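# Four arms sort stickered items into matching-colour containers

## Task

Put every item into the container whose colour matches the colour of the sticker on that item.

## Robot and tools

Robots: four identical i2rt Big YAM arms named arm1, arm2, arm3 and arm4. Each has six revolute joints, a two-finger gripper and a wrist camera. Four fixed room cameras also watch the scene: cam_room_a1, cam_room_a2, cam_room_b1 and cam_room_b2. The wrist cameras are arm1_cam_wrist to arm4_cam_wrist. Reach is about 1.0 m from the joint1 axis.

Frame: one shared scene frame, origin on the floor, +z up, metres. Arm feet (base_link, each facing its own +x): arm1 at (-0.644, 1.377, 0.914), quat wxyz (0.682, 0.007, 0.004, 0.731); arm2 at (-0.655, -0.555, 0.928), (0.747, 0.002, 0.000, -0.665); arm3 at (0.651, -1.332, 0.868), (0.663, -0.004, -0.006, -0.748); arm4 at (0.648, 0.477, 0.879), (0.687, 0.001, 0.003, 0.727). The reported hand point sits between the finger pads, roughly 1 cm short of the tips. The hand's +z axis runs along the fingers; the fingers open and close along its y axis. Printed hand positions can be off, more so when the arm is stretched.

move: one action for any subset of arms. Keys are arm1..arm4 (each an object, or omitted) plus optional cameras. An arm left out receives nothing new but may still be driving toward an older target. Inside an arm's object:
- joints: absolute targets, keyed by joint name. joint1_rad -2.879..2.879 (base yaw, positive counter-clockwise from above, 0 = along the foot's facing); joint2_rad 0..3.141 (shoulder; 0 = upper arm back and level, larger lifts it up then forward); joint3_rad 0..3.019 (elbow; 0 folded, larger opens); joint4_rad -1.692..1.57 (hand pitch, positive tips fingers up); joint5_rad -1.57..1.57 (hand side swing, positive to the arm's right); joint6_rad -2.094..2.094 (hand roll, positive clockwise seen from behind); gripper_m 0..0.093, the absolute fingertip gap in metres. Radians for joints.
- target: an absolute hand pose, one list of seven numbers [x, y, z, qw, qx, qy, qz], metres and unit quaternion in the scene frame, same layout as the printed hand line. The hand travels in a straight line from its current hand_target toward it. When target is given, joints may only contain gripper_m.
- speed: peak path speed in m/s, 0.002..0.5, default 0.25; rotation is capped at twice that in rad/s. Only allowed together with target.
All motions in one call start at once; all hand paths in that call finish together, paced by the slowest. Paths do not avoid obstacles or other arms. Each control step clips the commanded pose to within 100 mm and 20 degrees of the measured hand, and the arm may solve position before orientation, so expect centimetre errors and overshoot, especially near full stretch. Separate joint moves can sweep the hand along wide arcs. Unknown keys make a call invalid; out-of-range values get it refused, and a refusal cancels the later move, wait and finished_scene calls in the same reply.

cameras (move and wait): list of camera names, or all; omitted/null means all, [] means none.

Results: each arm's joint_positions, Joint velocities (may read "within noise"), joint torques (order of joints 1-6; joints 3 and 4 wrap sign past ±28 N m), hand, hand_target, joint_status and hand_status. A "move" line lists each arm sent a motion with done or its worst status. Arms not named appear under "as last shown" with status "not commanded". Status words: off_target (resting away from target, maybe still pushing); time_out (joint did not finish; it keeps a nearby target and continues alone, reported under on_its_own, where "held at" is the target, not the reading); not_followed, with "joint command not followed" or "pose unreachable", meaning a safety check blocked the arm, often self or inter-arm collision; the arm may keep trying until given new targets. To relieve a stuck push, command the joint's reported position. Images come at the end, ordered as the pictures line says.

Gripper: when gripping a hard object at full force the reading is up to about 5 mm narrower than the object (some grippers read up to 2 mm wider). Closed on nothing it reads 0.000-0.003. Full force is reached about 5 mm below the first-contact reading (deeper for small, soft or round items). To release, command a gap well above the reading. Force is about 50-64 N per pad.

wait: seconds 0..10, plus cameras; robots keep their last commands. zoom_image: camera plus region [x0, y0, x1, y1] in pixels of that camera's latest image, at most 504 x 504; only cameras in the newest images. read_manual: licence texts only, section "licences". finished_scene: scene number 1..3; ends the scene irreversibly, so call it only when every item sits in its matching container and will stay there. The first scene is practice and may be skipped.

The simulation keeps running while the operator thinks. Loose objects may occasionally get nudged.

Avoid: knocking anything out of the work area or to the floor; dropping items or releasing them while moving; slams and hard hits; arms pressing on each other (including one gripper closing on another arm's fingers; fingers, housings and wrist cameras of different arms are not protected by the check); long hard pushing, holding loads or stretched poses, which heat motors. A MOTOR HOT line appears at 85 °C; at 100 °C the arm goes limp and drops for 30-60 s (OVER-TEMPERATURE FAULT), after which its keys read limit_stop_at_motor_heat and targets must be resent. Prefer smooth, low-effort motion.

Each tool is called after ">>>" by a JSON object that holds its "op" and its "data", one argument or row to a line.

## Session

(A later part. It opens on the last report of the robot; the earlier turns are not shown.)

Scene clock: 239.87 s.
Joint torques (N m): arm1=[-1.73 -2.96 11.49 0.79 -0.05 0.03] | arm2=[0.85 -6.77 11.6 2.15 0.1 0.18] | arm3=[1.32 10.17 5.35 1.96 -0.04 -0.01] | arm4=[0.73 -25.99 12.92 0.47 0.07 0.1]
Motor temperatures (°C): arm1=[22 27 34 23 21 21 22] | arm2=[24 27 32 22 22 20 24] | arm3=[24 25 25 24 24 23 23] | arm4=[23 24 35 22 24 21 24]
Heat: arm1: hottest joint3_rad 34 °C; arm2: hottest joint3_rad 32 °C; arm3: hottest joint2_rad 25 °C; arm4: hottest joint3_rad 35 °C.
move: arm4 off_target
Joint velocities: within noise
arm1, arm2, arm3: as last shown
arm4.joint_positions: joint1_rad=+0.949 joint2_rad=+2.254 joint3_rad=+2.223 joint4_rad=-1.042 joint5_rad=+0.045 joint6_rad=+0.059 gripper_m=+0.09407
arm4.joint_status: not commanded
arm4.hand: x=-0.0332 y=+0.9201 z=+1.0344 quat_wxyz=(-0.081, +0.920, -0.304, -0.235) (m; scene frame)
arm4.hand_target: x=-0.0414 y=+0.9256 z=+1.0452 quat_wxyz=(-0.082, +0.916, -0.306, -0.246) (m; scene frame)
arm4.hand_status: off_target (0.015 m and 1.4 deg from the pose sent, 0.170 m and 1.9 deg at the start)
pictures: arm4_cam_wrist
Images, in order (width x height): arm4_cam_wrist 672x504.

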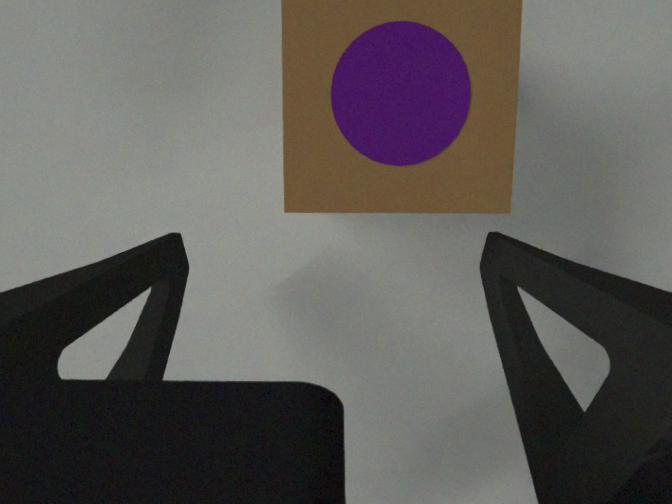

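>>> {"op": "move", "data": {
  "arm4": {"target":[-0.07,0.964,1.053,0.0819,-0.9163,0.3057,0.2455]},
  "cameras": ["arm4_cam_wrist"]
}}

>>> {"op": "move", "data": {
  "arm4": {"joints":{"gripper_m":0.03}},
  "cameras": ["arm4_cam_wrist"]
}}

>>> {"op": "move", "data": {
  "arm4": {"target":[0.06,0.86,1.2,0.0819,-0.9163,0.3057,0.2455]},
  "cameras": ["arm4_cam_wrist"]
}}

Scene clock: 248.57 s.
Joint torques (N m): arm1=[-2.2 -3.66 11.63 0.92 0.02 0.05] | arm2=[0.85 -6.83 11.6 2.15 0.11 0.18] | arm3=[1.26 10.17 5.37 1.95 -0.05 0] | arm4=[0.67 -26.52 12.86 0.36 -0.03 -0.05]
Motor temperatures (°C): arm1=[22 26 35 23 21 21 22] | arm2=[24 27 32 22 22 20 24] | arm3=[24 25 25 24 24 23 23] | arm4=[23 25 37 22 24 21 24]
Heat: arm1: hottest joint3_rad 35 °C; arm2: hottest joint3_rad 32 °C; arm3: hottest joint2_rad 25 °C; arm4: hottest joint3_rad 37 °C.
move: arm4 off_target
Joint velocities: within noise
arm1, arm2: as last shown
arm3.joint_positions: joint1_rad=+0.075 joint2_rad=+0.276 joint3_rad=+1.523 joint4_rad=-1.599 joint5_rad=-0.185 joint6_rad=-0.597 gripper_m=+0.09396
arm3.joint_status: not commanded
arm3.hand: x=+0.6803 y=-1.3506 z=+1.4452 quat_wxyz=(-0.326, -0.350, -0.735, +0.481) (m; scene frame)
arm3.hand_target: x=+0.6804 y=-1.3484 z=+1.4507 quat_wxyz=(-0.328, -0.347, -0.731, +0.487) (m; scene frame)
arm3.hand_status: not commanded
arm4.joint_positions: joint1_rad=+0.932 joint2_rad=+2.513 joint3_rad=+2.769 joint4_rad=-1.301 joint5_rad=+0.036 joint6_rad=+0.057 gripper_m=+0.09407
arm4.joint_status: not commanded
arm4.hand: x=-0.0667 y=+0.9571 z=+1.0635 quat_wxyz=(-0.082, +0.915, -0.308, -0.248) (m; scene frame)
arm4.hand_target: x=-0.0692 y=+0.9634 z=+1.0530 quat_wxyz=(-0.083, +0.916, -0.305, -0.248) (m; scene frame)
arm4.hand_status: off_target (0.013 m and 0.5 deg from the pose sent, 0.060 m and 1.4 deg at the start)
pictures: arm4_cam_wrist
Images, in order (width x height): arm4_cam_wrist 672x504.

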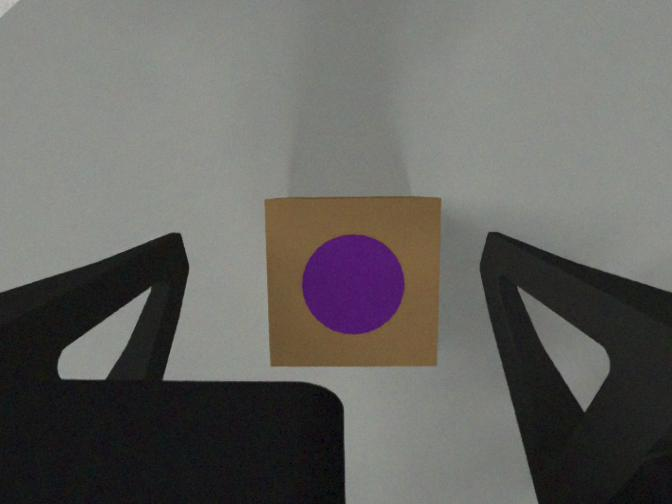

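Scene clock: 249.20 s.
Joint torques (N m): arm1=[-1.61 -3.37 11.56 1.01 -0.06 -0.01] | arm2=[0.91 -6.83 11.62 2.15 0.11 0.17] | arm3=[1.26 10.17 5.34 1.99 -0.05 -0.01] | arm4=[0.56 -25.88 12.81 0.54 0.01 -0.06]
Motor temperatures (°C): arm1=[22 26 35 23 21 21 22] | arm2=[24 27 32 22 22 20 24] | arm3=[24 25 25 24 24 23 23] | arm4=[23 25 37 22 24 21 24]
Heat: arm1: hottest joint3_rad 35 °C; arm2: hottest joint3_rad 32 °C; arm3: hottest joint2_rad 25 °C; arm4: hottest joint3_rad 37 °C.
move: arm4 off_target
Joint velocities: within noise
arm1, arm2, arm3: as last shown
arm4.joint_positions: joint1_rad=+0.931 joint2_rad=+2.513 joint3_rad=+2.769 joint4_rad=-1.301 joint5_rad=+0.035 joint6_rad=+0.057 gripper_m=+0.04898
arm4.joint_status: gripper_m off_target (ended at +0.04901, target +0.03000)
arm4.hand: x=-0.0665 y=+0.9573 z=+1.0634 quat_wxyz=(-0.082, +0.915, -0.308, -0.248) (m; scene frame)
arm4.hand_target: x=-0.0691 y=+0.9635 z=+1.0530 quat_wxyz=(-0.083, +0.916, -0.306, -0.248) (m; scene frame)
arm4.hand_status: not commanded
pictures: arm4_cam_wrist
Images, in order (width x height): arm4_cam_wrist 672x504.

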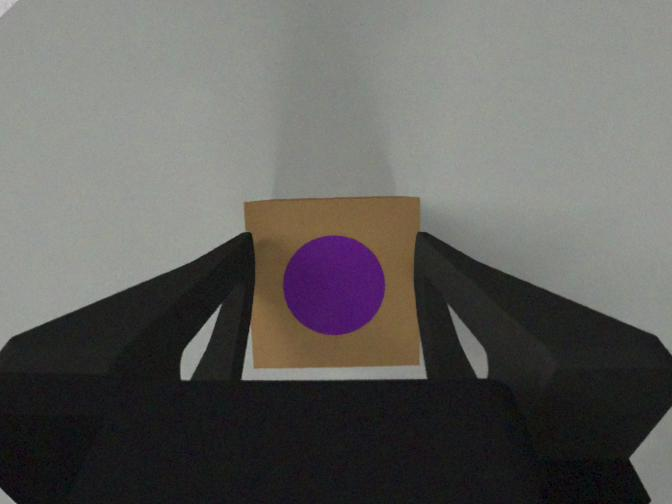

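Scene clock: 250.67 s.
Joint torques (N m): arm1=[-2.26 -3.37 11.6 1.03 -0.02 0.09] | arm2=[0.91 -6.83 11.59 2.15 0.11 0.19] | arm3=[1.2 10.11 5.34 1.92 -0.05 -0.01] | arm4=[1.49 -25.35 9.36 0.55 0.21 0.14]
Motor temperatures (°C): arm1=[22 26 35 23 21 21 22] | arm2=[24 27 32 22 22 20 23] | arm3=[24 25 25 24 24 23 23] | arm4=[23 25 37 22 24 21 25]
Heat: arm1: hottest joint3_rad 35 °C; arm2: hottest joint3_rad 32 °C; arm3: hottest joint2_rad 25 °C; arm4: hottest joint3_rad 37 °C.
move: arm4 off_target
Joint velocities: within noise
arm1, arm2, arm3: as last shown
arm4.joint_positions: joint1_rad=+0.942 joint2_rad=+1.916 joint3_rad=+2.045 joint4_rad=-1.208 joint5_rad=+0.042 joint6_rad=+0.057 gripper_m=+0.04899
arm4.joint_status: not commanded
arm4.hand: x=+0.0576 y=+0.8685 z=+1.1769 quat_wxyz=(-0.079, +0.920, -0.305, -0.232) (m; scene frame)
arm4.hand_target: x=+0.0600 y=+0.8600 z=+1.1996 quat_wxyz=(-0.082, +0.916, -0.306, -0.245) (m; scene frame)
arm4.hand_status: off_target (0.025 m and 1.7 deg from the pose sent, 0.210 m and 0.5 deg at the start)
pictures: arm4_cam_wrist
Images, in order (width x height): arm4_cam_wrist 672x504.

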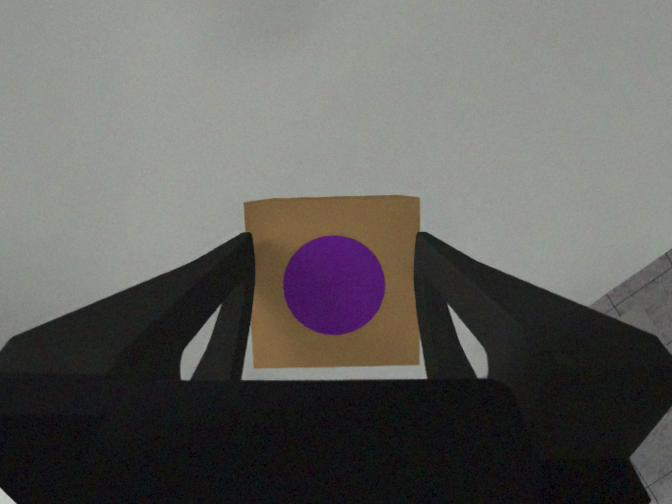

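>>> {"op": "move", "data": {
  "arm4": {"joints":{"joint2_rad":1.0,"joint3_rad":1.1,"joint4_rad":-1.15}},
  "cameras": []
}}

>>> {"op": "move", "data": {
  "arm4": {"joints":{"joint1_rad":-1.18,"joint5_rad":0,"joint6_rad":0}},
  "cameras": []
}}

>>> {"op": "move", "data": {
  "arm4": {"target":[1.09,0.69,0.98,0.2588,0,0.9659,0]},
  "cameras": ["arm4_cam_wrist","cam_room_a2"]
}}

Scene clock: 262.83 s.
Joint torques (N m): arm1=[-2.2 -2.84 11.55 1.05 -0.03 0.03] | arm2=[0.79 -6.77 11.58 2.15 0.11 0.18] | arm3=[1.2 10.23 5.35 1.95 -0.05 -0.01] | arm4=[1.61 -6.77 9.88 1.07 0.19 0.14]
Motor temperatures (°C): arm1=[22 26 35 23 21 21 22] | arm2=[24 27 32 22 22 20 23] | arm3=[24 25 25 24 24 23 23] | arm4=[23 27 35 22 24 21 25]
Heat: arm1: hottest joint3_rad 35 °C; arm2: hottest joint3_rad 32 °C; arm3: hottest joint2_rad 25 °C; arm4: hottest joint3_rad 35 °C.
move: arm4 done
Joint velocities: within noise
arm1, arm2, arm3: as last shown
arm4.joint_positions: joint1_rad=+0.943 joint2_rad=+1.000 joint3_rad=+1.091 joint4_rad=-1.157 joint5_rad=+0.043 joint6_rad=+0.057 gripper_m=+0.04899
arm4.joint_status: all done
arm4.hand: x=+0.3394 y=+0.6870 z=+1.1854 quat_wxyz=(-0.081, +0.919, -0.305, -0.238) (m; scene frame)
arm4.hand_target: x=+0.3352 y=+0.6863 z=+1.1908 quat_wxyz=(-0.082, +0.916, -0.306, -0.246) (m; scene frame)
arm4.hand_status: not commanded
pictures: none
No camera images: "cameras" was empty.

Scene clock: 264.87 s.
Joint torques (N m): arm1=[-2.37 -3.14 11.37 0.88 -0.02 -0.01] | arm2=[0.85 -6.83 11.58 2.17 0.11 0.18] | arm3=[1.2 10.11 5.37 1.98 -0.05 0] | arm4=[0.85 -6.89 9.84 1.09 0.06 -0.08]
Motor temperatures (°C): arm1=[22 26 35 23 21 21 22] | arm2=[24 27 32 22 22 20 23] | arm3=[24 25 25 24 24 23 23] | arm4=[23 27 35 22 24 21 25]
Heat: arm1: hottest joint3_rad 35 °C; arm2: hottest joint3_rad 32 °C; arm3: hottest joint2_rad 25 °C; arm4: hottest joint3_rad 35 °C.
move: arm4 done
Joint velocities: within noise
arm1, arm2, arm3: as last shown
arm4.joint_positions: joint1_rad=-1.180 joint2_rad=+1.000 joint3_rad=+1.091 joint4_rad=-1.157 joint5_rad=+0.002 joint6_rad=+0.013 gripper_m=+0.04901
arm4.joint_status: all done
arm4.hand: x=+0.9864 y=+0.6394 z=+1.1824 quat_wxyz=(-0.241, +0.209, -0.946, -0.055) (m; scene frame)
arm4.hand_target: x=+0.9892 y=+0.6409 z=+1.1877 quat_wxyz=(-0.248, +0.215, -0.943, -0.056) (m; scene frame)
arm4.hand_status: not commanded
pictures: none
No camera images: "cameras" was empty.

Scene clock: 266.67 s.
Joint torques (N m): arm1=[-2.08 -3.14 11.62 0.99 0.02 0.05] | arm2=[0.85 -6.89 11.6 2.17 0.11 0.18] | arm3=[1.32 10.23 5.35 1.98 -0.05 -0.01] | arm4=[1.44 -13.63 8.47 1.21 0.39 0.18]
Motor temperatures (°C): arm1=[22 26 35 23 21 21 22] | arm2=[24 27 32 22 22 20 23] | arm3=[24 25 25 24 24 23 23] | arm4=[23 27 35 22 24 21 25]
Heat: arm1: hottest joint3_rad 35 °C; arm2: hottest joint3_rad 32 °C; arm3: hottest joint2_rad 25 °C; arm4: hottest joint3_rad 35 °C.
move: arm4 done
Joint velocities: within noise
arm1, arm2, arm3: as last shown
arm4.joint_positions: joint1_rad=-1.096 joint2_rad=+1.474 joint3_rad=+0.926 joint4_rad=-0.584 joint5_rad=+0.255 joint6_rad=+0.464 gripper_m=+0.04901
arm4.joint_status: not commanded
arm4.hand: x=+1.0852 y=+0.6834 z=+0.9738 quat_wxyz=(-0.247, +0.005, -0.969, +0.008) (m; scene frame)
arm4.hand_target: x=+1.0898 y=+0.6900 z=+0.9801 quat_wxyz=(-0.259, +0.000, -0.966, +0.000) (m; scene frame)
arm4.hand_status: done (0.010 m and 1.8 deg from the pose sent, 0.233 m and 25.0 deg at the start)
pictures: arm4_cam_wrist, cam_room_a2
Images, in order (width x height): arm4_cam_wrist 672x504, cam_room_a2 672x504.

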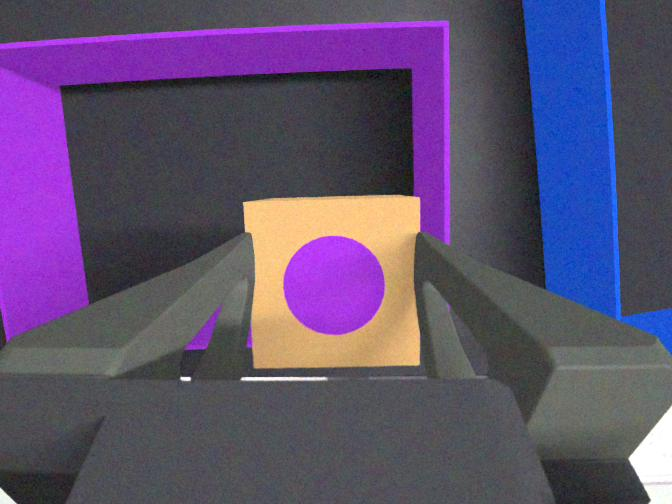

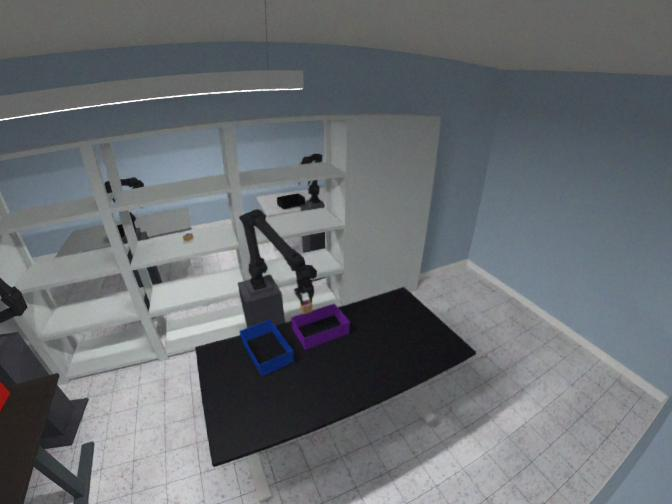

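>>> {"op": "move", "data": {
  "arm4": {"target":[1.145,0.748,0.82,0.2588,0,0.9659,0]},
  "cameras": ["arm4_cam_wrist"]
}}

>>> {"op": "move", "data": {
  "arm4": {"target":[1.15,0.75,0.785,0.2588,0,0.9659,0],"speed":0.08},
  "cameras": ["arm4_cam_wrist"]
}}

>>> {"op": "move", "data": {
  "arm4": {"target":[1.15,0.75,0.76,0.2588,0,0.9659,0],"speed":0.06},
  "cameras": ["arm4_cam_wrist","cam_room_a2"]
}}

Scene clock: 274.60 s.
Joint torques (N m): arm1=[-1.61 -2.9 11.33 1.1 -0.04 0.05] | arm2=[0.79 -6.89 11.6 2.15 0.11 0.18] | arm3=[1.2 10.05 5.34 1.95 -0.04 -0.01] | arm4=[1.61 -17.14 8.23 1.2 0.45 0.15]
Motor temperatures (°C): arm1=[22 26 35 23 21 21 22] | arm2=[24 26 32 22 22 20 23] | arm3=[24 25 25 24 24 23 23] | arm4=[23 26 35 22 25 21 26]
Heat: arm1: hottest joint3_rad 35 °C; arm2: hottest joint3_rad 32 °C; arm3: hottest joint2_rad 25 °C; arm4: hottest joint3_rad 35 °C.
move: arm4 off_target
Joint velocities: within noise
arm1.joint_positions: joint1_rad=-2.287 joint2_rad=+0.992 joint3_rad=+1.097 joint4_rad=-1.142 joint5_rad=-0.011 joint6_rad=-0.006 gripper_m=+0.09196
arm1.joint_status: not commanded
arm1.hand: x=-0.3376 y=+1.1506 z=+1.2219 quat_wxyz=(-0.244, -0.302, -0.918, +0.081) (m; scene frame)
arm1.hand_target: x=-0.3377 y=+1.1501 z=+1.2193 quat_wxyz=(-0.238, -0.303, -0.919, +0.078) (m; scene frame)
arm1.hand_status: not commanded
arm2.joint_positions: joint1_rad=+2.250 joint2_rad=+0.995 joint3_rad=+1.104 joint4_rad=-1.159 joint5_rad=+0.004 joint6_rad=-0.002 gripper_m=+0.09192
arm2.joint_status: not commanded
arm2.hand: x=-0.3926 y=-0.2894 z=+1.2429 quat_wxyz=(-0.240, +0.374, -0.890, -0.099) (m; scene frame)
arm2.hand_target: x=-0.3914 y=-0.2879 z=+1.2401 quat_wxyz=(-0.239, +0.370, -0.892, -0.099) (m; scene frame)
arm2.hand_status: not commanded
arm3: as last shown
arm4.joint_positions: joint1_rad=-1.051 joint2_rad=+1.929 joint3_rad=+0.998 joint4_rad=-0.230 joint5_rad=+0.274 joint6_rad=+0.505 gripper_m=+0.04901
arm4.joint_status: not commanded
arm4.hand: x=+1.1273 y=+0.7328 z=+0.8110 quat_wxyz=(-0.239, +0.007, -0.971, +0.013) (m; scene frame)
arm4.hand_target: x=+1.1441 y=+0.7476 z=+0.8207 quat_wxyz=(-0.259, +0.000, -0.966, +0.000) (m; scene frame)
arm4.hand_status: off_target (0.025 m and 2.9 deg from the pose sent, 0.177 m and 1.8 deg at the start)
pictures: arm4_cam_wrist
Images, in order (width x height): arm4_cam_wrist 672x504.

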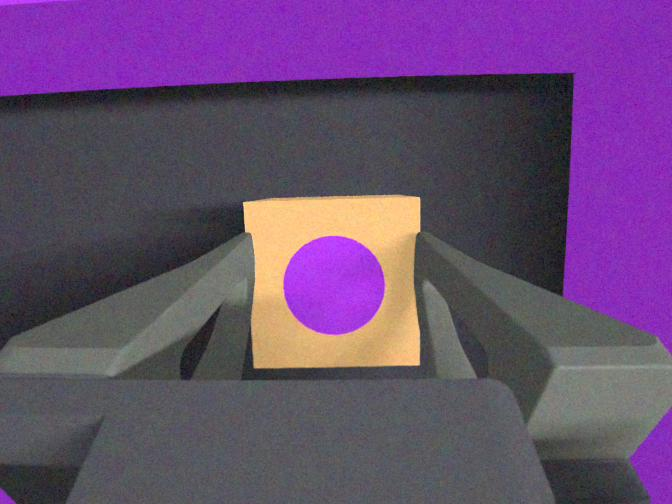

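Scene clock: 275.57 s.
Joint torques (N m): arm1=[-1.61 -2.84 11.64 0.85 -0.04 0.03] | arm2=[0.91 -6.71 11.56 2.15 0.11 0.18] | arm3=[1.32 9.99 5.35 1.95 -0.05 -0.01] | arm4=[1.26 -15.74 7.71 1.18 0.35 0.15]
Motor temperatures (°C): arm1=[22 26 35 23 21 21 22] | arm2=[24 26 32 22 22 20 23] | arm3=[24 25 25 24 24 23 23] | arm4=[23 26 35 22 25 21 26]
Heat: arm1: hottest joint3_rad 35 °C; arm2: hottest joint3_rad 32 °C; arm3: hottest joint2_rad 25 °C; arm4: hottest joint3_rad 35 °C.
move: arm4 off_target
Joint velocities: within noise
arm1, arm2, arm3: as last shown
arm4.joint_positions: joint1_rad=-1.051 joint2_rad=+1.995 joint3_rad=+1.020 joint4_rad=-0.155 joint5_rad=+0.276 joint6_rad=+0.507 gripper_m=+0.04925
arm4.joint_status: not commanded
arm4.hand: x=+1.1393 y=+0.7401 z=+0.7905 quat_wxyz=(-0.252, +0.004, -0.968, +0.005) (m; scene frame)
arm4.hand_target: x=+1.1494 y=+0.7496 z=+0.7854 quat_wxyz=(-0.259, +0.000, -0.966, +0.000) (m; scene frame)
arm4.hand_status: off_target (0.016 m and 1.1 deg from the pose sent, 0.039 m and 2.8 deg at the start)
pictures: arm4_cam_wrist
Images, in order (width x height): arm4_cam_wrist 672x504.

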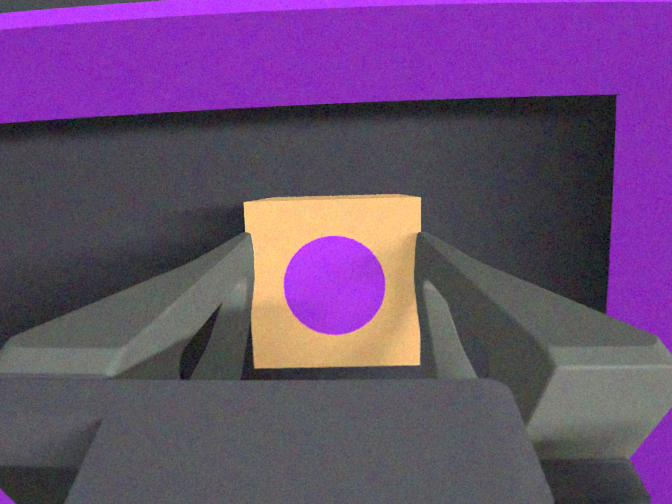

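Scene clock: 276.53 s.
Joint torques (N m): arm1=[-2.08 -3.37 11.62 0.92 -0.01 0.02] | arm2=[0.97 -6.83 11.62 2.14 0.11 0.19] | arm3=[1.2 10.05 5.34 1.96 -0.05 -0.01] | arm4=[0.91 -13.68 6.5 1.06 0.24 0.16]
Motor temperatures (°C): arm1=[22 26 35 23 21 21 22] | arm2=[24 26 32 22 22 20 23] | arm3=[24 25 25 24 24 23 23] | arm4=[23 26 34 22 25 21 26]
Heat: arm1: hottest joint3_rad 35 °C; arm2: hottest joint3_rad 32 °C; arm3: hottest joint2_rad 25 °C; arm4: hottest joint3_rad 34 °C.
move: arm4 off_target
Joint velocities: within noise
arm1, arm2: as last shown
arm3.joint_positions: joint1_rad=+0.075 joint2_rad=+0.276 joint3_rad=+1.523 joint4_rad=-1.599 joint5_rad=-0.185 joint6_rad=-0.597 gripper_m=+0.09396
arm3.joint_status: not commanded
arm3.hand: x=+0.6803 y=-1.3506 z=+1.4452 quat_wxyz=(-0.326, -0.350, -0.735, +0.481) (m; scene frame)
arm3.hand_target: x=+0.6804 y=-1.3484 z=+1.4507 quat_wxyz=(-0.328, -0.347, -0.731, +0.487) (m; scene frame)
arm3.hand_status: not commanded
arm4.joint_positions: joint1_rad=-1.051 joint2_rad=+2.019 joint3_rad=+1.036 joint4_rad=-0.092 joint5_rad=+0.279 joint6_rad=+0.507 gripper_m=+0.04927
arm4.joint_status: not commanded
arm4.hand: x=+1.1534 y=+0.7488 z=+0.7894 quat_wxyz=(-0.275, +0.000, -0.961, -0.008) (m; scene frame)
arm4.hand_target: x=+1.1486 y=+0.7491 z=+0.7613 quat_wxyz=(-0.259, +0.000, -0.966, +0.000) (m; scene frame)
arm4.hand_status: off_target (0.030 m and 2.1 deg from the pose sent, 0.034 m and 1.1 deg at the start)
pictures: arm4_cam_wrist, cam_room_a2
Images, in order (width x height): arm4_cam_wrist 672x504, cam_room_a2 672x504.

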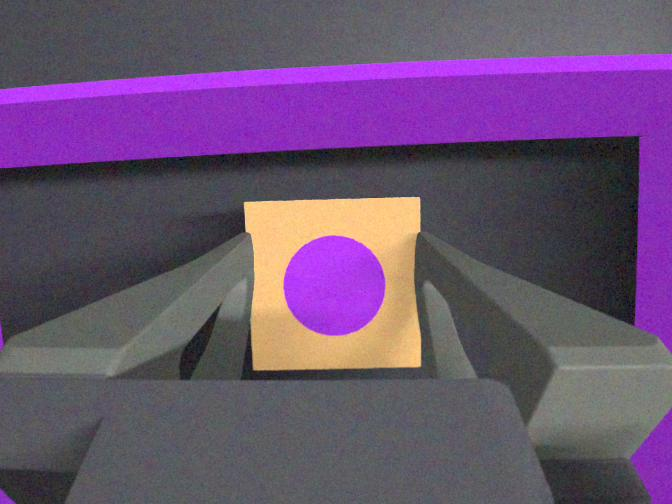

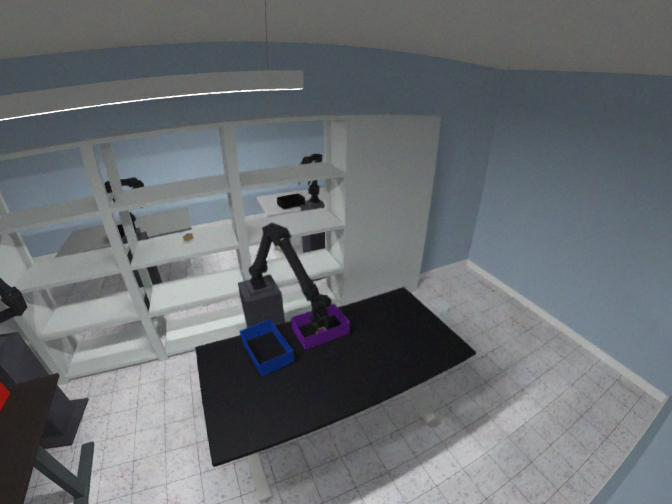

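>>> {"op": "move", "data": {
  "arm4": {"joints":{"gripper_m":0.09}},
  "cameras": []
}}

>>> {"op": "move", "data": {
  "arm4": {"target":[1.06,0.7,0.98,0.2588,0,0.9659,0]},
  "cameras": ["arm4_cam_wrist"]
}}

>>> {"op": "move", "data": {
  "arm4": {"joints":{"joint2_rad":1.0,"joint3_rad":1.1,"joint4_rad":-1.15}},
  "cameras": []
}}

>>> {"op": "move", "data": {
  "arm4": {"joints":{"joint1_rad":2.05,"joint5_rad":0,"joint6_rad":0}},
  "cameras": []
}}

>>> {"op": "move", "data": {
  "arm4": {"target":[0.0,0.115,1.12,-0.0990,-0.8924,-0.3696,0.2391]},
  "cameras": ["arm4_cam_wrist","cam_room_a2"]
}}

Scene clock: 287.07 s.
Joint torques (N m): arm1=[-2.32 -2.73 11.45 0.88 -0.01 0.02] | arm2=[0.73 -6.71 11.58 2.15 0.11 0.18] | arm3=[1.26 9.99 5.37 1.98 -0.05 -0.02] | arm4=[1.08 -17.14 6.09 0.84 0.26 0.15]
Motor temperatures (°C): arm1=[22 25 35 23 21 21 22] | arm2=[24 26 32 22 22 20 23] | arm3=[24 25 25 24 24 23 23] | arm4=[23 26 33 22 25 21 26]
Heat: arm1: hottest joint3_rad 35 °C; arm2: hottest joint3_rad 32 °C; arm3: hottest joint2_rad 25 °C; arm4: hottest joint3_rad 33 °C.
move: arm4 done
Joint velocities: within noise
arm1, arm2, arm3: as last shown
arm4.joint_positions: joint1_rad=-1.051 joint2_rad=+2.061 joint3_rad=+1.036 joint4_rad=-0.092 joint5_rad=+0.279 joint6_rad=+0.507 gripper_m=+0.08992
arm4.joint_status: all done
arm4.hand: x=+1.1456 y=+0.7437 z=+0.7670 quat_wxyz=(-0.259, +0.003, -0.966, +0.003) (m; scene frame)
arm4.hand_target: x=+1.1485 y=+0.7490 z=+0.7611 quat_wxyz=(-0.259, +0.000, -0.966, +0.000) (m; scene frame)
arm4.hand_status: not commanded
pictures: none
No camera images: "cameras" was empty.

Scene clock: 288.70 s.
Joint torques (N m): arm1=[-2.67 -2.9 11.69 1.03 -0.04 0.04] | arm2=[0.91 -6.71 11.59 2.15 0.11 0.18] | arm3=[1.38 10.17 5.35 1.94 -0.06 0] | arm4=[1.49 -11.34 7.79 0.35 0.41 0.19]
Motor temperatures (°C): arm1=[22 25 35 23 21 21 22] | arm2=[24 26 32 22 22 20 23] | arm3=[24 25 25 24 24 23 23] | arm4=[23 26 33 22 25 21 26]
Heat: arm1: hottest joint3_rad 35 °C; arm2: hottest joint3_rad 32 °C; arm3: hottest joint2_rad 25 °C; arm4: hottest joint3_rad 33 °C.
move: arm4 done
Joint velocities: within noise
arm1, arm2, arm3: as last shown
arm4.joint_positions: joint1_rad=-1.037 joint2_rad=+1.414 joint3_rad=+0.886 joint4_rad=-0.569 joint5_rad=+0.284 joint6_rad=+0.520 gripper_m=+0.08992
arm4.joint_status: not commanded
arm4.hand: x=+1.0648 y=+0.6985 z=+0.9866 quat_wxyz=(-0.268, +0.001, -0.963, -0.004) (m; scene frame)
arm4.hand_target: x=+1.0601 y=+0.6999 z=+0.9801 quat_wxyz=(-0.259, +0.000, -0.966, +0.000) (m; scene frame)
arm4.hand_status: done (0.008 m and 1.2 deg from the pose sent, 0.234 m and 0.4 deg at the start)
pictures: arm4_cam_wrist
Images, in order (width x height): arm4_cam_wrist 672x504.

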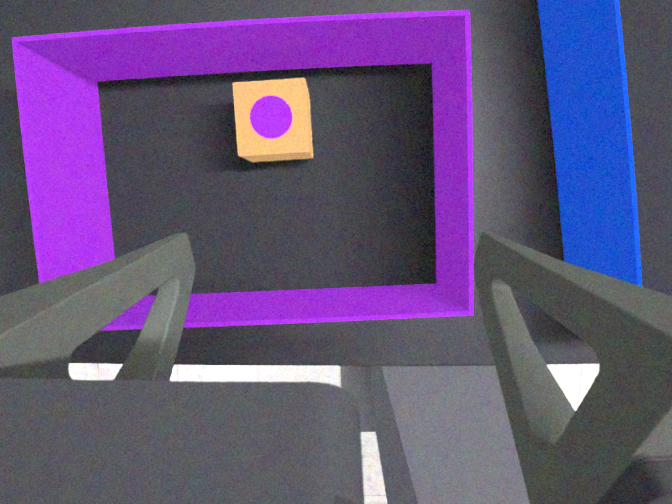

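Scene clock: 290.03 s.
Joint torques (N m): arm1=[-2.14 -2.73 11.64 0.9 -0.04 0.03] | arm2=[0.91 -6.83 11.58 2.17 0.1 0.18] | arm3=[1.32 10.23 5.3 1.99 -0.05 0] | arm4=[1.38 -5.95 10.13 0.4 0.33 0.19]
Motor temperatures (°C): arm1=[22 25 35 23 21 21 22] | arm2=[24 26 32 22 22 20 23] | arm3=[24 25 25 24 24 23 23] | arm4=[23 26 33 22 25 21 26]
Heat: arm1: hottest joint3_rad 35 °C; arm2: hottest joint3_rad 32 °C; arm3: hottest joint2_rad 25 °C; arm4: hottest joint3_rad 33 °C.
move: arm4 done
Joint velocities: within noise
arm1, arm2, arm3: as last shown
arm4.joint_positions: joint1_rad=-1.036 joint2_rad=+0.993 joint3_rad=+1.088 joint4_rad=-1.139 joint5_rad=+0.284 joint6_rad=+0.522 gripper_m=+0.08992
arm4.joint_status: all done
arm4.hand: x=+0.9855 y=+0.6454 z=+1.1914 quat_wxyz=(-0.289, -0.003, -0.957, -0.018) (m; scene frame)
arm4.hand_target: x=+0.9850 y=+0.6488 z=+1.1935 quat_wxyz=(-0.286, -0.005, -0.958, -0.019) (m; scene frame)
arm4.hand_status: not commanded
pictures: none
No camera images: "cameras" was empty.

Scene clock: 292.40 s.
Joint torques (N m): arm1=[-1.32 -2.67 11.48 0.87 0 0.01] | arm2=[0.79 -6.89 11.62 2.15 0.11 0.18] | arm3=[1.26 10.11 5.35 1.98 -0.05 -0.01] | arm4=[0.85 -6.65 10.14 0.39 0.15 -0.07]
Motor temperatures (°C): arm1=[22 25 35 23 21 21 22] | arm2=[24 26 32 22 22 20 23] | arm3=[24 25 25 24 24 23 23] | arm4=[23 25 33 22 25 21 25]
Heat: arm1: hottest joint3_rad 35 °C; arm2: hottest joint3_rad 32 °C; arm3: hottest joint2_rad 25 °C; arm4: hottest joint3_rad 33 °C.
move: arm4 done
Joint velocities: within noise
arm1, arm2, arm3: as last shown
arm4.joint_positions: joint1_rad=+2.048 joint2_rad=+1.001 joint3_rad=+1.088 joint4_rad=-1.139 joint5_rad=-0.001 joint6_rad=+0.011 gripper_m=+0.08998
arm4.joint_status: all done
arm4.hand: x=+0.3246 y=+0.2866 z=+1.1867 quat_wxyz=(+0.071, +0.933, +0.250, -0.249) (m; scene frame)
arm4.hand_target: x=+0.3251 y=+0.2867 z=+1.1919 quat_wxyz=(+0.069, +0.931, +0.255, -0.251) (m; scene frame)
arm4.hand_status: not commanded
pictures: none
No camera images: "cameras" was empty.

Scene clock: 294.77 s.
Joint torques (N m): arm1=[-2.14 -3.25 11.45 1.01 0.01 -0.03] | arm2=[0.79 -6.77 11.59 2.18 0.1 0.18] | arm3=[1.38 9.99 5.31 1.96 -0.05 -0.02] | arm4=[0.62 -22.53 12.96 0.42 -0.14 -0.11]
Motor temperatures (°C): arm1=[22 25 35 23 21 21 22] | arm2=[24 26 32 22 22 20 23] | arm3=[24 25 25 24 24 23 23] | arm4=[23 25 33 22 25 21 25]
Heat: arm1: hottest joint3_rad 35 °C; arm2: hottest joint3_rad 32 °C; arm3: hottest joint2_rad 25 °C; arm4: hottest joint3_rad 33 °C.
move: arm4 off_target
Joint velocities: within noise
arm1, arm2, arm3: as last shown
arm4.joint_positions: joint1_rad=+1.998 joint2_rad=+1.987 joint3_rad=+1.970 joint4_rad=-1.077 joint5_rad=-0.148 joint6_rad=-0.256 gripper_m=+0.08998
arm4.joint_status: not commanded
arm4.hand: x=+0.0137 y=+0.1159 z=+1.1093 quat_wxyz=(+0.099, +0.896, +0.367, -0.228) (m; scene frame)
arm4.hand_target: x=+0.0007 y=+0.1156 z=+1.1198 quat_wxyz=(+0.099, +0.892, +0.369, -0.240) (m; scene frame)
arm4.hand_status: off_target (0.017 m and 1.4 deg from the pose sent, 0.373 m and 14.9 deg at the start)
pictures: arm4_cam_wrist, cam_room_a2
Images, in order (width x height): arm4_cam_wrist 672x504, cam_room_a2 672x504.

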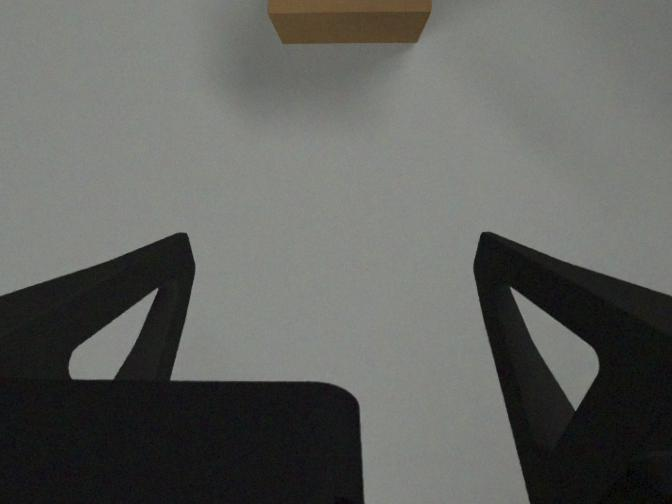

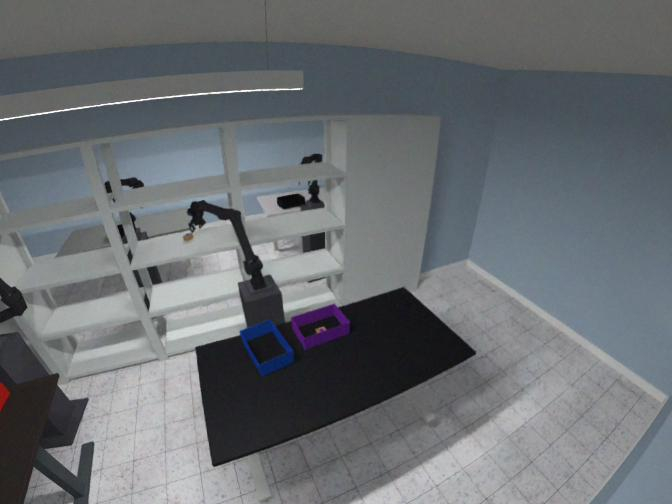

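>>> {"op": "move", "data": {
  "arm4": {"target":[-0.085,0.026,1.035,-0.0990,-0.8924,-0.3696,0.2391]},
  "cameras": ["arm4_cam_wrist"]
}}

Scene clock: 302.17 s.
Joint torques (N m): arm1=[-1.67 -3.08 11.59 1.03 -0.03 0.04] | arm2=[0.91 -6.77 11.56 2.17 0.1 0.18] | arm3=[1.32 10.05 5.34 1.95 -0.05 -0.01] | arm4=[1.08 -26.23 12.68 0.46 -0.02 0.16]
Motor temperatures (°C): arm1=[22 25 35 23 21 21 22] | arm2=[24 26 32 22 22 20 23] | arm3=[24 25 25 24 24 23 23] | arm4=[23 26 36 22 25 21 25]
Heat: arm1: hottest joint3_rad 35 °C; arm2: hottest joint3_rad 32 °C; arm3: hottest joint2_rad 25 °C; arm4: hottest joint3_rad 36 °C.
move: arm4 off_target
Joint velocities: within noise
arm1.joint_positions: joint1_rad=-2.287 joint2_rad=+0.992 joint3_rad=+1.097 joint4_rad=-1.142 joint5_rad=-0.011 joint6_rad=-0.006 gripper_m=+0.09196
arm1.joint_status: not commanded
arm1.hand: x=-0.3376 y=+1.1506 z=+1.2219 quat_wxyz=(-0.244, -0.302, -0.918, +0.081) (m; scene frame)
arm1.hand_target: x=-0.3377 y=+1.1501 z=+1.2193 quat_wxyz=(-0.238, -0.303, -0.919, +0.078) (m; scene frame)
arm1.hand_status: not commanded
arm2.joint_positions: joint1_rad=+2.250 joint2_rad=+0.995 joint3_rad=+1.104 joint4_rad=-1.159 joint5_rad=+0.004 joint6_rad=-0.002 gripper_m=+0.09192
arm2.joint_status: not commanded
arm2.hand: x=-0.3926 y=-0.2894 z=+1.2429 quat_wxyz=(-0.240, +0.374, -0.890, -0.099) (m; scene frame)
arm2.hand_target: x=-0.3914 y=-0.2879 z=+1.2401 quat_wxyz=(-0.239, +0.370, -0.892, -0.099) (m; scene frame)
arm2.hand_status: not commanded
arm3: as last shown
arm4.joint_positions: joint1_rad=+2.042 joint2_rad=+2.455 joint3_rad=+2.600 joint4_rad=-1.210 joint5_rad=-0.127 joint6_rad=-0.239 gripper_m=+0.08998
arm4.joint_status: not commanded
arm4.hand: x=-0.0789 y=+0.0296 z=+1.0434 quat_wxyz=(+0.097, +0.890, +0.376, -0.241) (m; scene frame)
arm4.hand_target: x=-0.0844 y=+0.0265 z=+1.0350 quat_wxyz=(+0.099, +0.892, +0.369, -0.241) (m; scene frame)
arm4.hand_status: off_target (0.011 m and 0.8 deg from the pose sent, 0.153 m and 1.3 deg at the start)
pictures: arm4_cam_wrist
Images, in order (width x height): arm4_cam_wrist 672x504.

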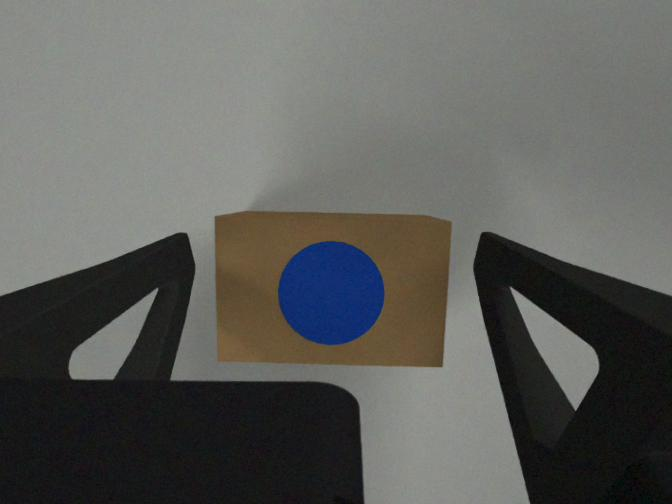

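>>> {"op": "move", "data": {
  "arm4": {"joints":{"gripper_m":0.04}},
  "cameras": []
}}

>>> {"op": "move", "data": {
  "arm4": {"target":[0.04,0.12,1.2,-0.0990,-0.8924,-0.3696,0.2391]},
  "cameras": ["arm4_cam_wrist"]
}}

>>> {"op": "move", "data": {
  "arm4": {"joints":{"joint2_rad":1.0,"joint3_rad":1.1,"joint4_rad":-1.15}},
  "cameras": []
}}

>>> {"op": "move", "data": {
  "arm4": {"joints":{"joint1_rad":-1.7,"joint5_rad":0,"joint6_rad":0}},
  "cameras": []
}}

>>> {"op": "move", "data": {
  "arm4": {"target":[1.12,0.39,0.95,0.2588,0,0.9659,0]},
  "cameras": ["arm4_cam_wrist","cam_room_a2"]
}}

Scene clock: 309.07 s.
Joint torques (N m): arm1=[-1.73 -2.26 11.45 0.94 -0.04 0.04] | arm2=[0.91 -6.83 11.6 2.14 0.11 0.18] | arm3=[1.2 10.05 5.35 1.99 -0.05 -0.02] | arm4=[1.26 -26.05 12.75 0.43 -0.02 0.18]
Motor temperatures (°C): arm1=[22 25 35 23 21 21 22] | arm2=[24 26 32 22 22 20 23] | arm3=[24 25 25 24 24 23 23] | arm4=[23 26 36 22 24 21 25]
Heat: arm1: hottest joint3_rad 35 °C; arm2: hottest joint3_rad 32 °C; arm3: hottest joint2_rad 25 °C; arm4: hottest joint3_rad 36 °C.
move: arm4 off_target
Joint velocities: within noise
arm1, arm2, arm3: as last shown
arm4.joint_positions: joint1_rad=+2.042 joint2_rad=+2.455 joint3_rad=+2.600 joint4_rad=-1.210 joint5_rad=-0.127 joint6_rad=-0.238 gripper_m=+0.06821
arm4.joint_status: gripper_m off_target (ended at +0.06824, target +0.04000)
arm4.hand: x=-0.0788 y=+0.0297 z=+1.0433 quat_wxyz=(+0.098, +0.890, +0.375, -0.241) (m; scene frame)
arm4.hand_target: x=-0.0844 y=+0.0265 z=+1.0350 quat_wxyz=(+0.099, +0.892, +0.369, -0.241) (m; scene frame)
arm4.hand_status: not commanded
pictures: none
No camera images: "cameras" was empty.

Scene clock: 310.57 s.
Joint torques (N m): arm1=[-2.14 -3.25 11.54 0.96 -0.07 0.03] | arm2=[0.91 -6.83 11.58 2.17 0.11 0.18] | arm3=[1.32 10.29 5.34 1.95 -0.04 0] | arm4=[0.21 -25.93 9.35 0.46 -0.15 -0.06]
Motor temperatures (°C): arm1=[22 25 35 23 21 21 22] | arm2=[24 26 32 22 22 20 23] | arm3=[24 25 25 24 24 23 23] | arm4=[23 26 36 22 25 21 25]
Heat: arm1: hottest joint3_rad 35 °C; arm2: hottest joint3_rad 32 °C; arm3: hottest joint2_rad 25 °C; arm4: hottest joint3_rad 36 °C.
move: arm4 off_target
Joint velocities: within noise
arm1, arm2: as last shown
arm3.joint_positions: joint1_rad=+0.075 joint2_rad=+0.276 joint3_rad=+1.523 joint4_rad=-1.599 joint5_rad=-0.185 joint6_rad=-0.597 gripper_m=+0.09396
arm3.joint_status: not commanded
arm3.hand: x=+0.6803 y=-1.3506 z=+1.4452 quat_wxyz=(-0.326, -0.350, -0.735, +0.481) (m; scene frame)
arm3.hand_target: x=+0.6804 y=-1.3484 z=+1.4507 quat_wxyz=(-0.328, -0.347, -0.731, +0.487) (m; scene frame)
arm3.hand_status: not commanded
arm4.joint_positions: joint1_rad=+2.023 joint2_rad=+1.948 joint3_rad=+2.088 joint4_rad=-1.237 joint5_rad=-0.139 joint6_rad=-0.240 gripper_m=+0.06821
arm4.joint_status: not commanded
arm4.hand: x=+0.0368 y=+0.1105 z=+1.1769 quat_wxyz=(+0.099, +0.896, +0.369, -0.226) (m; scene frame)
arm4.hand_target: x=+0.0400 y=+0.1199 z=+1.1997 quat_wxyz=(+0.099, +0.892, +0.370, -0.239) (m; scene frame)
arm4.hand_status: off_target (0.025 m and 1.6 deg from the pose sent, 0.216 m and 0.7 deg at the start)
pictures: arm4_cam_wrist
Images, in order (width x height): arm4_cam_wrist 672x504.

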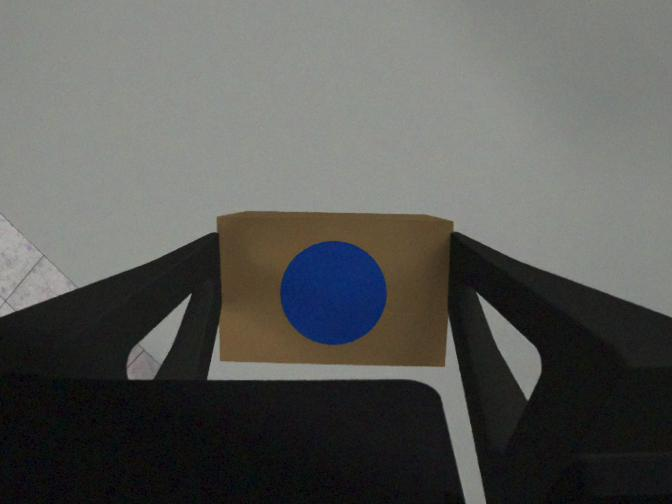

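Scene clock: 312.23 s.
Joint torques (N m): arm1=[-2.02 -2.96 11.64 1.1 -0.04 0.04] | arm2=[0.79 -6.77 11.58 2.14 0.11 0.18] | arm3=[1.2 10.05 5.34 1.94 -0.04 0.01] | arm4=[0.38 -5.71 9.46 1.31 -0.06 -0.08]
Motor temperatures (°C): arm1=[22 25 35 23 21 21 22] | arm2=[24 26 32 22 22 20 23] | arm3=[24 25 25 24 24 23 23] | arm4=[23 26 36 22 25 21 25]
Heat: arm1: hottest joint3_rad 35 °C; arm2: hottest joint3_rad 32 °C; arm3: hottest joint2_rad 25 °C; arm4: hottest joint3_rad 36 °C.
move: arm4 done
Joint velocities: within noise
arm1, arm2, arm3: as last shown
arm4.joint_positions: joint1_rad=+2.022 joint2_rad=+0.997 joint3_rad=+1.095 joint4_rad=-1.164 joint5_rad=-0.141 joint6_rad=-0.240 gripper_m=+0.06821
arm4.joint_status: all done
arm4.hand: x=+0.3361 y=+0.2772 z=+1.1904 quat_wxyz=(+0.101, +0.892, +0.369, -0.240) (m; scene frame)
arm4.hand_target: x=+0.3305 y=+0.2778 z=+1.1935 quat_wxyz=(+0.100, +0.890, +0.369, -0.249) (m; scene frame)
arm4.hand_status: not commanded
pictures: none
No camera images: "cameras" was empty.

Scene clock: 314.80 s.
Joint torques (N m): arm1=[-1.96 -2.67 11.56 0.85 0.03 0.05] | arm2=[0.91 -6.83 11.58 2.14 0.11 0.18] | arm3=[1.2 10.17 5.34 1.95 -0.05 -0.01] | arm4=[0.56 -7.59 9.58 0.99 0 0.17]
Motor temperatures (°C): arm1=[22 25 35 23 21 21 22] | arm2=[24 26 32 22 22 20 23] | arm3=[24 25 25 24 24 23 23] | arm4=[23 26 36 22 24 21 25]
Heat: arm1: hottest joint3_rad 35 °C; arm2: hottest joint3_rad 32 °C; arm3: hottest joint2_rad 25 °C; arm4: hottest joint3_rad 36 °C.
move: arm4 done
Joint velocities: within noise
arm1, arm2, arm3: as last shown
arm4.joint_positions: joint1_rad=-1.700 joint2_rad=+1.008 joint3_rad=+1.095 joint4_rad=-1.152 joint5_rad=+0.003 joint6_rad=-0.011 gripper_m=+0.06824
arm4.joint_status: all done
arm4.hand: x=+1.0251 y=+0.4499 z=+1.1827 quat_wxyz=(-0.248, -0.030, -0.968, +0.014) (m; scene frame)
arm4.hand_target: x=+1.0251 y=+0.4504 z=+1.1881 quat_wxyz=(-0.255, -0.035, -0.966, +0.011) (m; scene frame)
arm4.hand_status: not commanded
pictures: none
No camera images: "cameras" was empty.

Scene clock: 316.53 s.
Joint torques (N m): arm1=[-1.38 -3.19 11.43 0.96 -0.08 0] | arm2=[0.97 -6.83 11.59 2.18 0.1 0.19] | arm3=[1.2 9.99 5.33 1.94 -0.05 -0.01] | arm4=[0.32 -12.16 7.61 1.22 -0.11 -0.08]
Motor temperatures (°C): arm1=[22 25 35 23 21 21 22] | arm2=[24 26 32 22 22 20 23] | arm3=[24 25 25 24 24 23 23] | arm4=[23 26 36 22 24 21 25]
Heat: arm1: hottest joint3_rad 35 °C; arm2: hottest joint3_rad 32 °C; arm3: hottest joint2_rad 25 °C; arm4: hottest joint3_rad 36 °C.
move: arm4 done
Joint velocities: within noise
arm1, arm2, arm3: as last shown
arm4.joint_positions: joint1_rad=-1.845 joint2_rad=+1.472 joint3_rad=+0.829 joint4_rad=-0.430 joint5_rad=-0.111 joint6_rad=-0.178 gripper_m=+0.06824
arm4.joint_status: not commanded
arm4.hand: x=+1.1156 y=+0.3935 z=+0.9470 quat_wxyz=(-0.249, -0.005, -0.968, -0.003) (m; scene frame)
arm4.hand_target: x=+1.1198 y=+0.3899 z=+0.9500 quat_wxyz=(-0.259, +0.000, -0.966, +0.000) (m; scene frame)
arm4.hand_status: done (0.006 m and 1.3 deg from the pose sent, 0.258 m and 4.0 deg at the start)
pictures: arm4_cam_wrist, cam_room_a2
Images, in order (width x height): arm4_cam_wrist 672x504, cam_room_a2 672x504.

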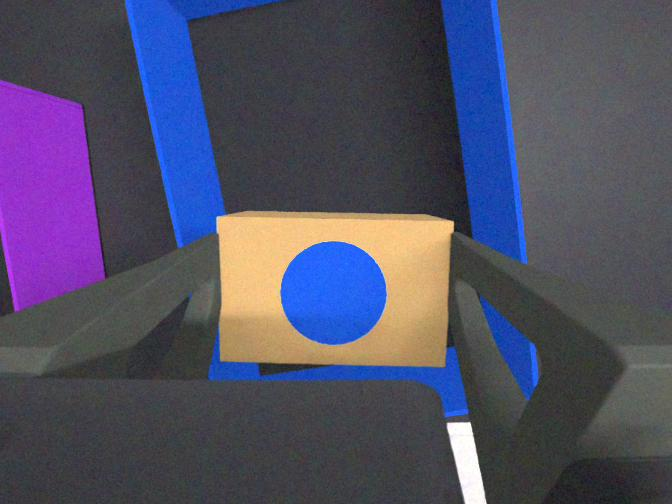

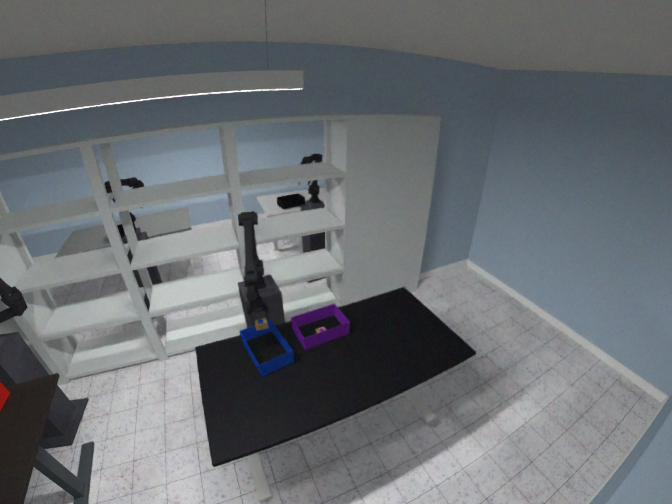

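>>> {"op": "move", "data": {
  "arm4": {"target":[1.185,0.385,0.8,0.2588,0,0.9659,0]},
  "cameras": ["arm4_cam_wrist"]
}}

>>> {"op": "move", "data": {
  "arm4": {"target":[1.185,0.385,0.755,0.2588,0,0.9659,0],"speed":0.08},
  "cameras": ["arm4_cam_wrist"]
}}

>>> {"op": "move", "data": {
  "arm4": {"joints":{"gripper_m":0.09}},
  "cameras": []
}}

>>> {"op": "move", "data": {
  "arm4": {"target":[1.11,0.39,0.98,0.2588,0,0.9659,0]},
  "cameras": ["arm4_cam_wrist","cam_room_a2"]
}}

Scene clock: 322.87 s.
Joint torques (N m): arm1=[-2.02 -2.61 11.48 1.09 0.01 0.02] | arm2=[0.85 -6.89 11.59 2.14 0.11 0.19] | arm3=[1.14 10.05 5.37 1.96 -0.06 -0.02] | arm4=[1.38 -16.03 7.31 1.32 0.13 0.11]
Motor temperatures (°C): arm1=[22 25 35 23 21 21 22] | arm2=[24 26 32 22 22 20 23] | arm3=[24 25 25 24 24 23 23] | arm4=[23 26 35 22 24 21 26]
Heat: arm1: hottest joint3_rad 35 °C; arm2: hottest joint3_rad 32 °C; arm3: hottest joint2_rad 25 °C; arm4: hottest joint3_rad 35 °C.
move: arm4 off_target
Joint velocities: within noise
arm1, arm2, arm3: as last shown
arm4.joint_positions: joint1_rad=-1.837 joint2_rad=+1.928 joint3_rad=+0.890 joint4_rad=-0.057 joint5_rad=-0.107 joint6_rad=-0.178 gripper_m=+0.06824
arm4.joint_status: not commanded
arm4.hand: x=+1.1641 y=+0.3853 z=+0.7921 quat_wxyz=(-0.239, -0.002, -0.971, -0.004) (m; scene frame)
arm4.hand_target: x=+1.1843 y=+0.3852 z=+0.8006 quat_wxyz=(-0.259, +0.000, -0.966, +0.000) (m; scene frame)
arm4.hand_status: off_target (0.022 m and 2.4 deg from the pose sent, 0.163 m and 1.3 deg at the start)
pictures: arm4_cam_wrist
Images, in order (width x height): arm4_cam_wrist 672x504.

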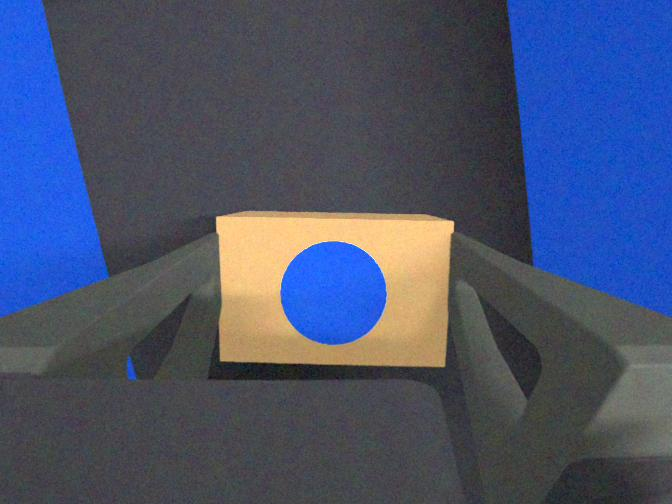

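Scene clock: 323.97 s.
Joint torques (N m): arm1=[-2.02 -2.67 11.44 0.88 -0.04 0.03] | arm2=[0.85 -6.83 11.62 2.18 0.11 0.19] | arm3=[1.26 10.23 5.35 1.96 -0.05 0] | arm4=[1.38 -13.92 6 1.31 0.14 0.11]
Motor temperatures (°C): arm1=[22 25 35 23 21 21 22] | arm2=[24 26 32 22 22 20 23] | arm3=[24 25 25 24 24 23 23] | arm4=[23 26 35 22 24 21 26]
Heat: arm1: hottest joint3_rad 35 °C; arm2: hottest joint3_rad 32 °C; arm3: hottest joint2_rad 25 °C; arm4: hottest joint3_rad 35 °C.
move: arm4 off_target
Joint velocities: within noise
arm1, arm2, arm3: as last shown
arm4.joint_positions: joint1_rad=-1.837 joint2_rad=+2.010 joint3_rad=+0.907 joint4_rad=+0.057 joint5_rad=-0.107 joint6_rad=-0.179 gripper_m=+0.06824
arm4.joint_status: not commanded
arm4.hand: x=+1.1788 y=+0.3822 z=+0.7687 quat_wxyz=(-0.262, +0.000, -0.965, +0.001) (m; scene frame)
arm4.hand_target: x=+1.1844 y=+0.3851 z=+0.7555 quat_wxyz=(-0.259, +0.000, -0.966, +0.000) (m; scene frame)
arm4.hand_status: off_target (0.015 m and 0.4 deg from the pose sent, 0.043 m and 2.4 deg at the start)
pictures: arm4_cam_wrist
Images, in order (width x height): arm4_cam_wrist 672x504.

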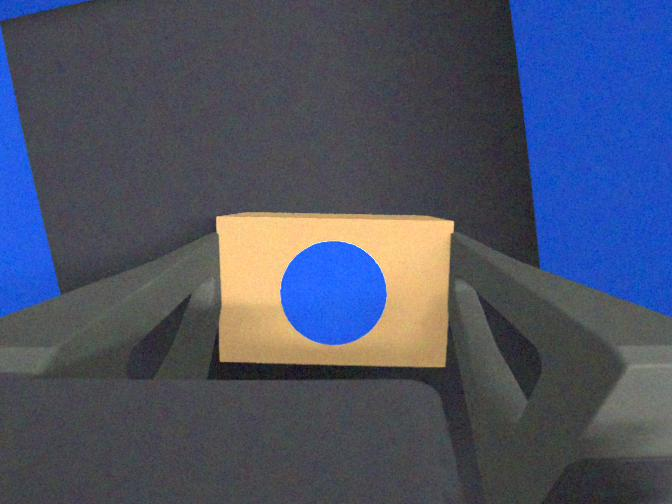

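Scene clock: 324.60 s.
Joint torques (N m): arm1=[-1.67 -3.37 11.4 0.91 -0.04 0.05] | arm2=[0.91 -6.83 11.6 2.15 0.11 0.18] | arm3=[1.26 10.05 5.31 1.94 -0.05 -0.01] | arm4=[1.61 -14.92 6 1.25 0.11 0.11]
Motor temperatures (°C): arm1=[22 25 35 23 21 21 22] | arm2=[24 26 32 22 22 20 23] | arm3=[24 25 25 24 24 23 23] | arm4=[23 26 35 22 24 21 26]
Heat: arm1: hottest joint3_rad 35 °C; arm2: hottest joint3_rad 32 °C; arm3: hottest joint2_rad 25 °C; arm4: hottest joint3_rad 35 °C.
move: arm4 done
Joint velocities: within noise
arm1.joint_positions: joint1_rad=-2.287 joint2_rad=+0.992 joint3_rad=+1.097 joint4_rad=-1.142 joint5_rad=-0.011 joint6_rad=-0.006 gripper_m=+0.09196
arm1.joint_status: not commanded
arm1.hand: x=-0.3376 y=+1.1506 z=+1.2219 quat_wxyz=(-0.244, -0.302, -0.918, +0.081) (m; scene frame)
arm1.hand_target: x=-0.3377 y=+1.1501 z=+1.2193 quat_wxyz=(-0.238, -0.303, -0.919, +0.078) (m; scene frame)
arm1.hand_status: not commanded
arm2.joint_positions: joint1_rad=+2.250 joint2_rad=+0.995 joint3_rad=+1.104 joint4_rad=-1.159 joint5_rad=+0.004 joint6_rad=-0.002 gripper_m=+0.09192
arm2.joint_status: not commanded
arm2.hand: x=-0.3926 y=-0.2894 z=+1.2429 quat_wxyz=(-0.240, +0.374, -0.890, -0.099) (m; scene frame)
arm2.hand_target: x=-0.3914 y=-0.2879 z=+1.2401 quat_wxyz=(-0.239, +0.370, -0.892, -0.099) (m; scene frame)
arm2.hand_status: not commanded
arm3: as last shown
arm4.joint_positions: joint1_rad=-1.837 joint2_rad=+2.024 joint3_rad=+0.907 joint4_rad=+0.057 joint5_rad=-0.107 joint6_rad=-0.179 gripper_m=+0.08992
arm4.joint_status: all done
arm4.hand: x=+1.1754 y=+0.3829 z=+0.7614 quat_wxyz=(-0.255, -0.001, -0.967, +0.000) (m; scene frame)
arm4.hand_target: x=+1.1844 y=+0.3851 z=+0.7554 quat_wxyz=(-0.259, +0.000, -0.966, +0.000) (m; scene frame)
arm4.hand_status: not commanded
pictures: none
No camera images: "cameras" was empty.

Scene clock: 326.20 s.
Joint torques (N m): arm1=[-1.9 -2.84 11.49 0.96 -0.04 0.06] | arm2=[0.85 -6.89 11.59 2.15 0.1 0.18] | arm3=[1.38 10.17 5.35 1.94 -0.06 0] | arm4=[0.09 -11.16 8.8 0.46 -0.1 -0.09]
Motor temperatures (°C): arm1=[22 25 35 23 21 21 22] | arm2=[24 26 32 22 22 20 23] | arm3=[24 25 25 24 24 23 23] | arm4=[23 26 35 22 24 21 26]
Heat: arm1: hottest joint3_rad 35 °C; arm2: hottest joint3_rad 32 °C; arm3: hottest joint2_rad 25 °C; arm4: hottest joint3_rad 35 °C.
move: arm4 done
Joint velocities: within noise
arm1, arm2, arm3: as last shown
arm4.joint_positions: joint1_rad=-1.849 joint2_rad=+1.389 joint3_rad=+0.833 joint4_rad=-0.492 joint5_rad=-0.115 joint6_rad=-0.183 gripper_m=+0.08992
arm4.joint_status: not commanded
arm4.hand: x=+1.1081 y=+0.3938 z=+0.9792 quat_wxyz=(-0.262, -0.003, -0.965, -0.001) (m; scene frame)
arm4.hand_target: x=+1.1099 y=+0.3900 z=+0.9800 quat_wxyz=(-0.259, +0.000, -0.966, +0.000) (m; scene frame)
arm4.hand_status: done (0.004 m and 0.5 deg from the pose sent, 0.228 m and 0.4 deg at the start)
pictures: arm4_cam_wrist, cam_room_a2
Images, in order (width x height): arm4_cam_wrist 672x504, cam_room_a2 672x504.

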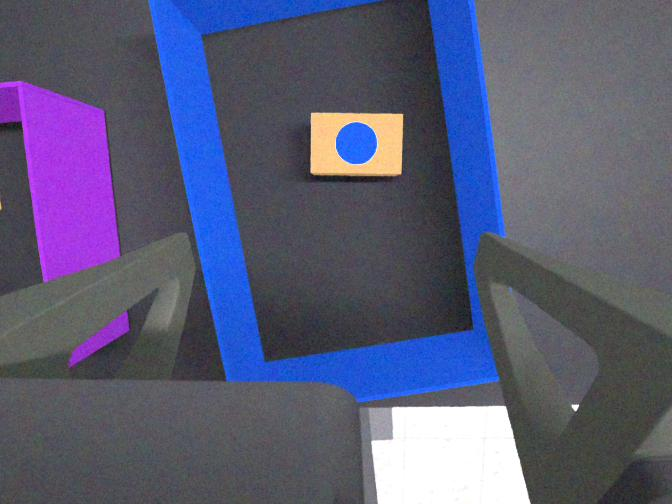

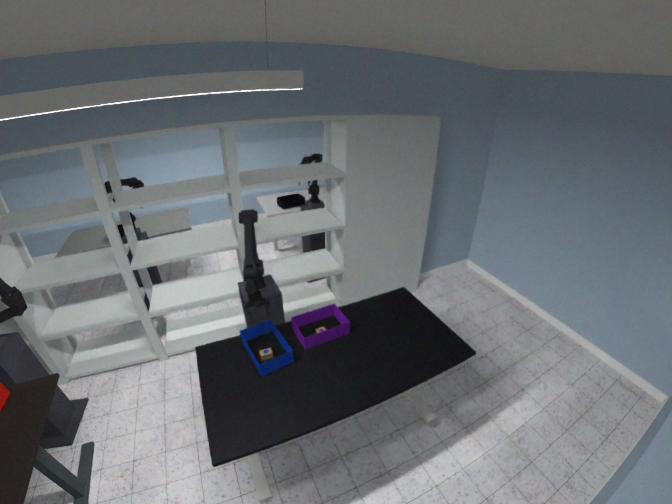

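>>> {"op": "finished_scene", "data": {
  "scene": 1
}}

The scene is finished: the task was done.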